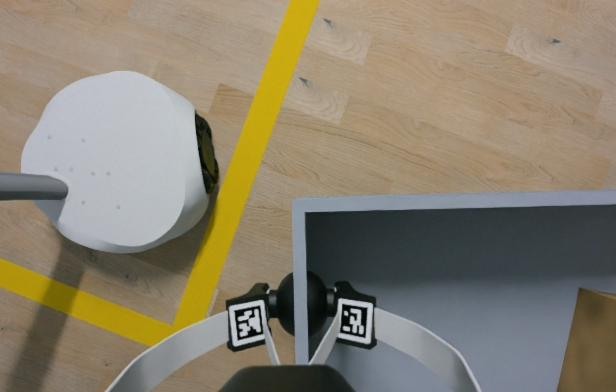

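>>> move(r1={"base": {"translate_m": -0.3, "strafe_m": 0.05}, "pace": "slow"}, blocking=false)

>>> wait(seconds=5, cameras=["r1_head_camera", "r1_wrist_camera"])

Scene clock: 1361.17 s.
move: r1 moving
r1.base_odometry: x=-0.971 y=+1.917 heading=-2.411
r1.turned_by_wheels: +0.000
r1.turned_by_imu: -0.001
r1.base_tilt: forward=-1.5 right=+1.3
r1.lidar_m: 0.42 0.67 1.88 2.79 2.08 1.50 1.41 1.46 1.96 1.86 1.95 0.56
r1.base_status: translate_m moving; strafe_m moving
r1.joint_positions: lift_m=+0.935 arm_m=+0.200 wrist_yaw_rad=+2.007 wrist_pitch_rad=+1.571 wrist_roll_rad=-0.002 gripper_m=-0.029
r1.joint_status: not commanded
r1.measured_speeds: translate_m=-0.049 strafe_m=+0.008 rotate_rad=-0.002 lift_m=+0.000 arm_m=+0.000 wrist_yaw_rad=+0.000 wrist_pitch_rad=+0.015 wrist_roll_rad=+0.000
r1.motor_effort: lift_m=+14(14) arm_m=-1(1) wheel_0=-8(8) wheel_1=-5(6) wheel_2=+8(10)
r1.servo_current: wrist_yaw_rad=52(65) wrist_pitch_rad=46(46) wrist_roll_rad=33(72) gripper_m=65(78)
r1.contact_limits: lift_m 0.3
r1.hand_pose: x=+0.4502 y=+0.0369 z=+0.8252 quat_wxyz=(+0.379, -0.597, +0.379, +0.597) (m; r1's base frame)
r1.wrist_depth_mm: 1042 1042 1042 1042 1025 1060 1042 / 1025 831 1042 1042 1025 1042 1042 / 831 831 976 1042 1042 1042 1042 / 820 831 1060 1042 1025 1042 1025 / 1042 1042 1042 1042 253 252 254 / 1060 1042 187 199 183 253 253 / 1060 1042 177 183 254 253 254
r2: as last shown
r2.base_tilt: forward=-0.6 right=+0.1
r2.lidar_m: 0.74 3.77 4.52 4.65 1.82 1.12 0.96 0.98 1.19 1.16 1.15 0.88
r2.motor_effort: lift_m=+21(21) arm_m=-11(11) wheel_0=+3(3) wheel_1=+2(2) wheel_2=+8(8)
r2.servo_current: wrist_yaw_rad=39(59) wrist_pitch_rad=39(46) wrist_roll_rad=52(59) gripper_m=111(117)
r2.wrist_depth_mm: - - 232 162 258 277 293 / - - 233 163 260 276 290 / - - 234 164 262 278 296 / - - 236 167 263 281 296 / - - 236 167 265 282 297 / - - 187 168 181 283 300 / - - 236 - 270 290 301
pictures: none

Scene clock: 1364.97 s.
earlier move: r1 done
r1.base_odometry: x=-0.725 y=+2.074 heading=-2.412
r1.turned_by_wheels: -0.001
r1.turned_by_imu: -0.003
r1.base_tilt: forward=-1.6 right=+1.3
r1.lidar_m: 0.44 1.88 2.25 2.74 1.68 1.20 1.11 1.17 1.60 1.91 2.01 0.50
r1.base_status: done
r1.joint_positions: lift_m=+0.935 arm_m=+0.200 wrist_yaw_rad=+2.007 wrist_pitch_rad=+1.582 wrist_roll_rad=+0.001 gripper_m=-0.029
r1.joint_status: not commanded
r1.measured_speeds: all 0
r1.motor_effort: lift_m=+14(15) arm_m=-3(4) wheel_0=-11(16) wheel_1=-5(8) wheel_2=-3(10)
r1.servo_current: wrist_yaw_rad=52(65) wrist_pitch_rad=72(72) wrist_roll_rad=39(72) gripper_m=65(78)
r1.contact_limits: lift_m 0.3
r1.hand_pose: x=+0.4515 y=+0.0340 z=+0.8252 quat_wxyz=(+0.378, -0.600, +0.382, +0.593) (m; r1's base frame)
r1.wrist_depth_mm: 1025 1008 1025 1025 1008 1025 1042 / 1025 820 1008 1025 1025 1025 1025 / 820 820 1025 1042 1042 1042 1042 / 831 831 1042 1042 1042 1042 1060 / 1042 1025 1042 1042 - - 1042 / 1042 1060 185 195 178 256 - / 1042 1078 182 167 176 254 256
r2.base_odometry: x=-3.587 y=+0.496 heading=-1.509
r2.turned_by_wheels: +0.000
r2.turned_by_imu: +0.001
r2.base_tilt: forward=-0.7 right=+0.1
r2.lidar_m: 0.75 3.79 4.49 4.66 1.80 1.13 0.99 1.00 1.22 1.15 1.17 0.88
r2.base_status: not commanded
r2.joint_positions: lift_m=+0.870 arm_m=+0.340 wrist_yaw_rad=+0.008 wrist_pitch_rad=+0.001 wrist_roll_rad=+0.000 gripper_m=-0.024
r2.joint_status: not commanded
r2.measured_speeds: all 0
r2.motor_effort: lift_m=+21(21) arm_m=-11(11) wheel_0=+3(3) wheel_1=+1(2) wheel_2=+8(8)
r2.servo_current: wrist_yaw_rad=52(72) wrist_pitch_rad=39(46) wrist_roll_rad=59(59) gripper_m=111(117)
r2.hand_pose: x=+0.8003 y=-0.0852 z=+1.0476 quat_wxyz=(+1.000, +0.000, +0.001, +0.004) (m; r2's base frame)
r2.wrist_depth_mm: - - 231 162 258 277 293 / - - 233 163 260 277 291 / - - 235 165 260 278 296 / - - 236 167 263 281 296 / - - 237 167 264 282 297 / - - 187 167 181 285 300 / - - 237 - 270 290 300
wait: 3.80 of 5 s (r1 has come to rest)
pictures: r1_head_camera, r1_wrist_camera
Images, in order (width x height): r1_head_camera 420x560, r1_wrist_camera 616x392.

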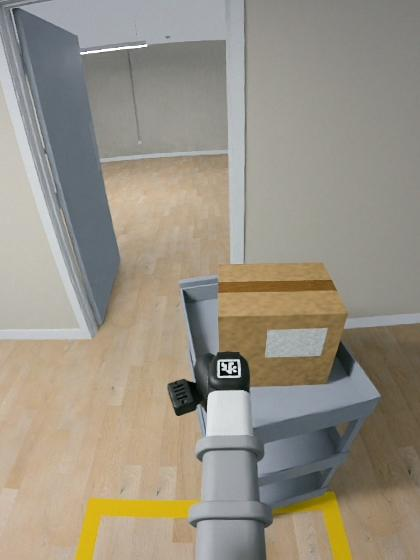

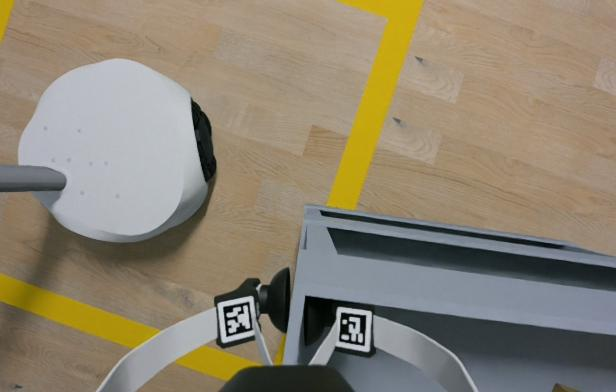

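>>> zoom_image(camera="r1_head_camera", region=[50, 440, 400, 560])

Scaled by 1.440 from the camera's 420x560 image, which has a finer 600x800 frame.

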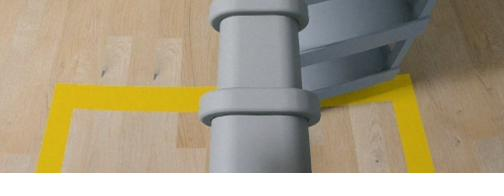

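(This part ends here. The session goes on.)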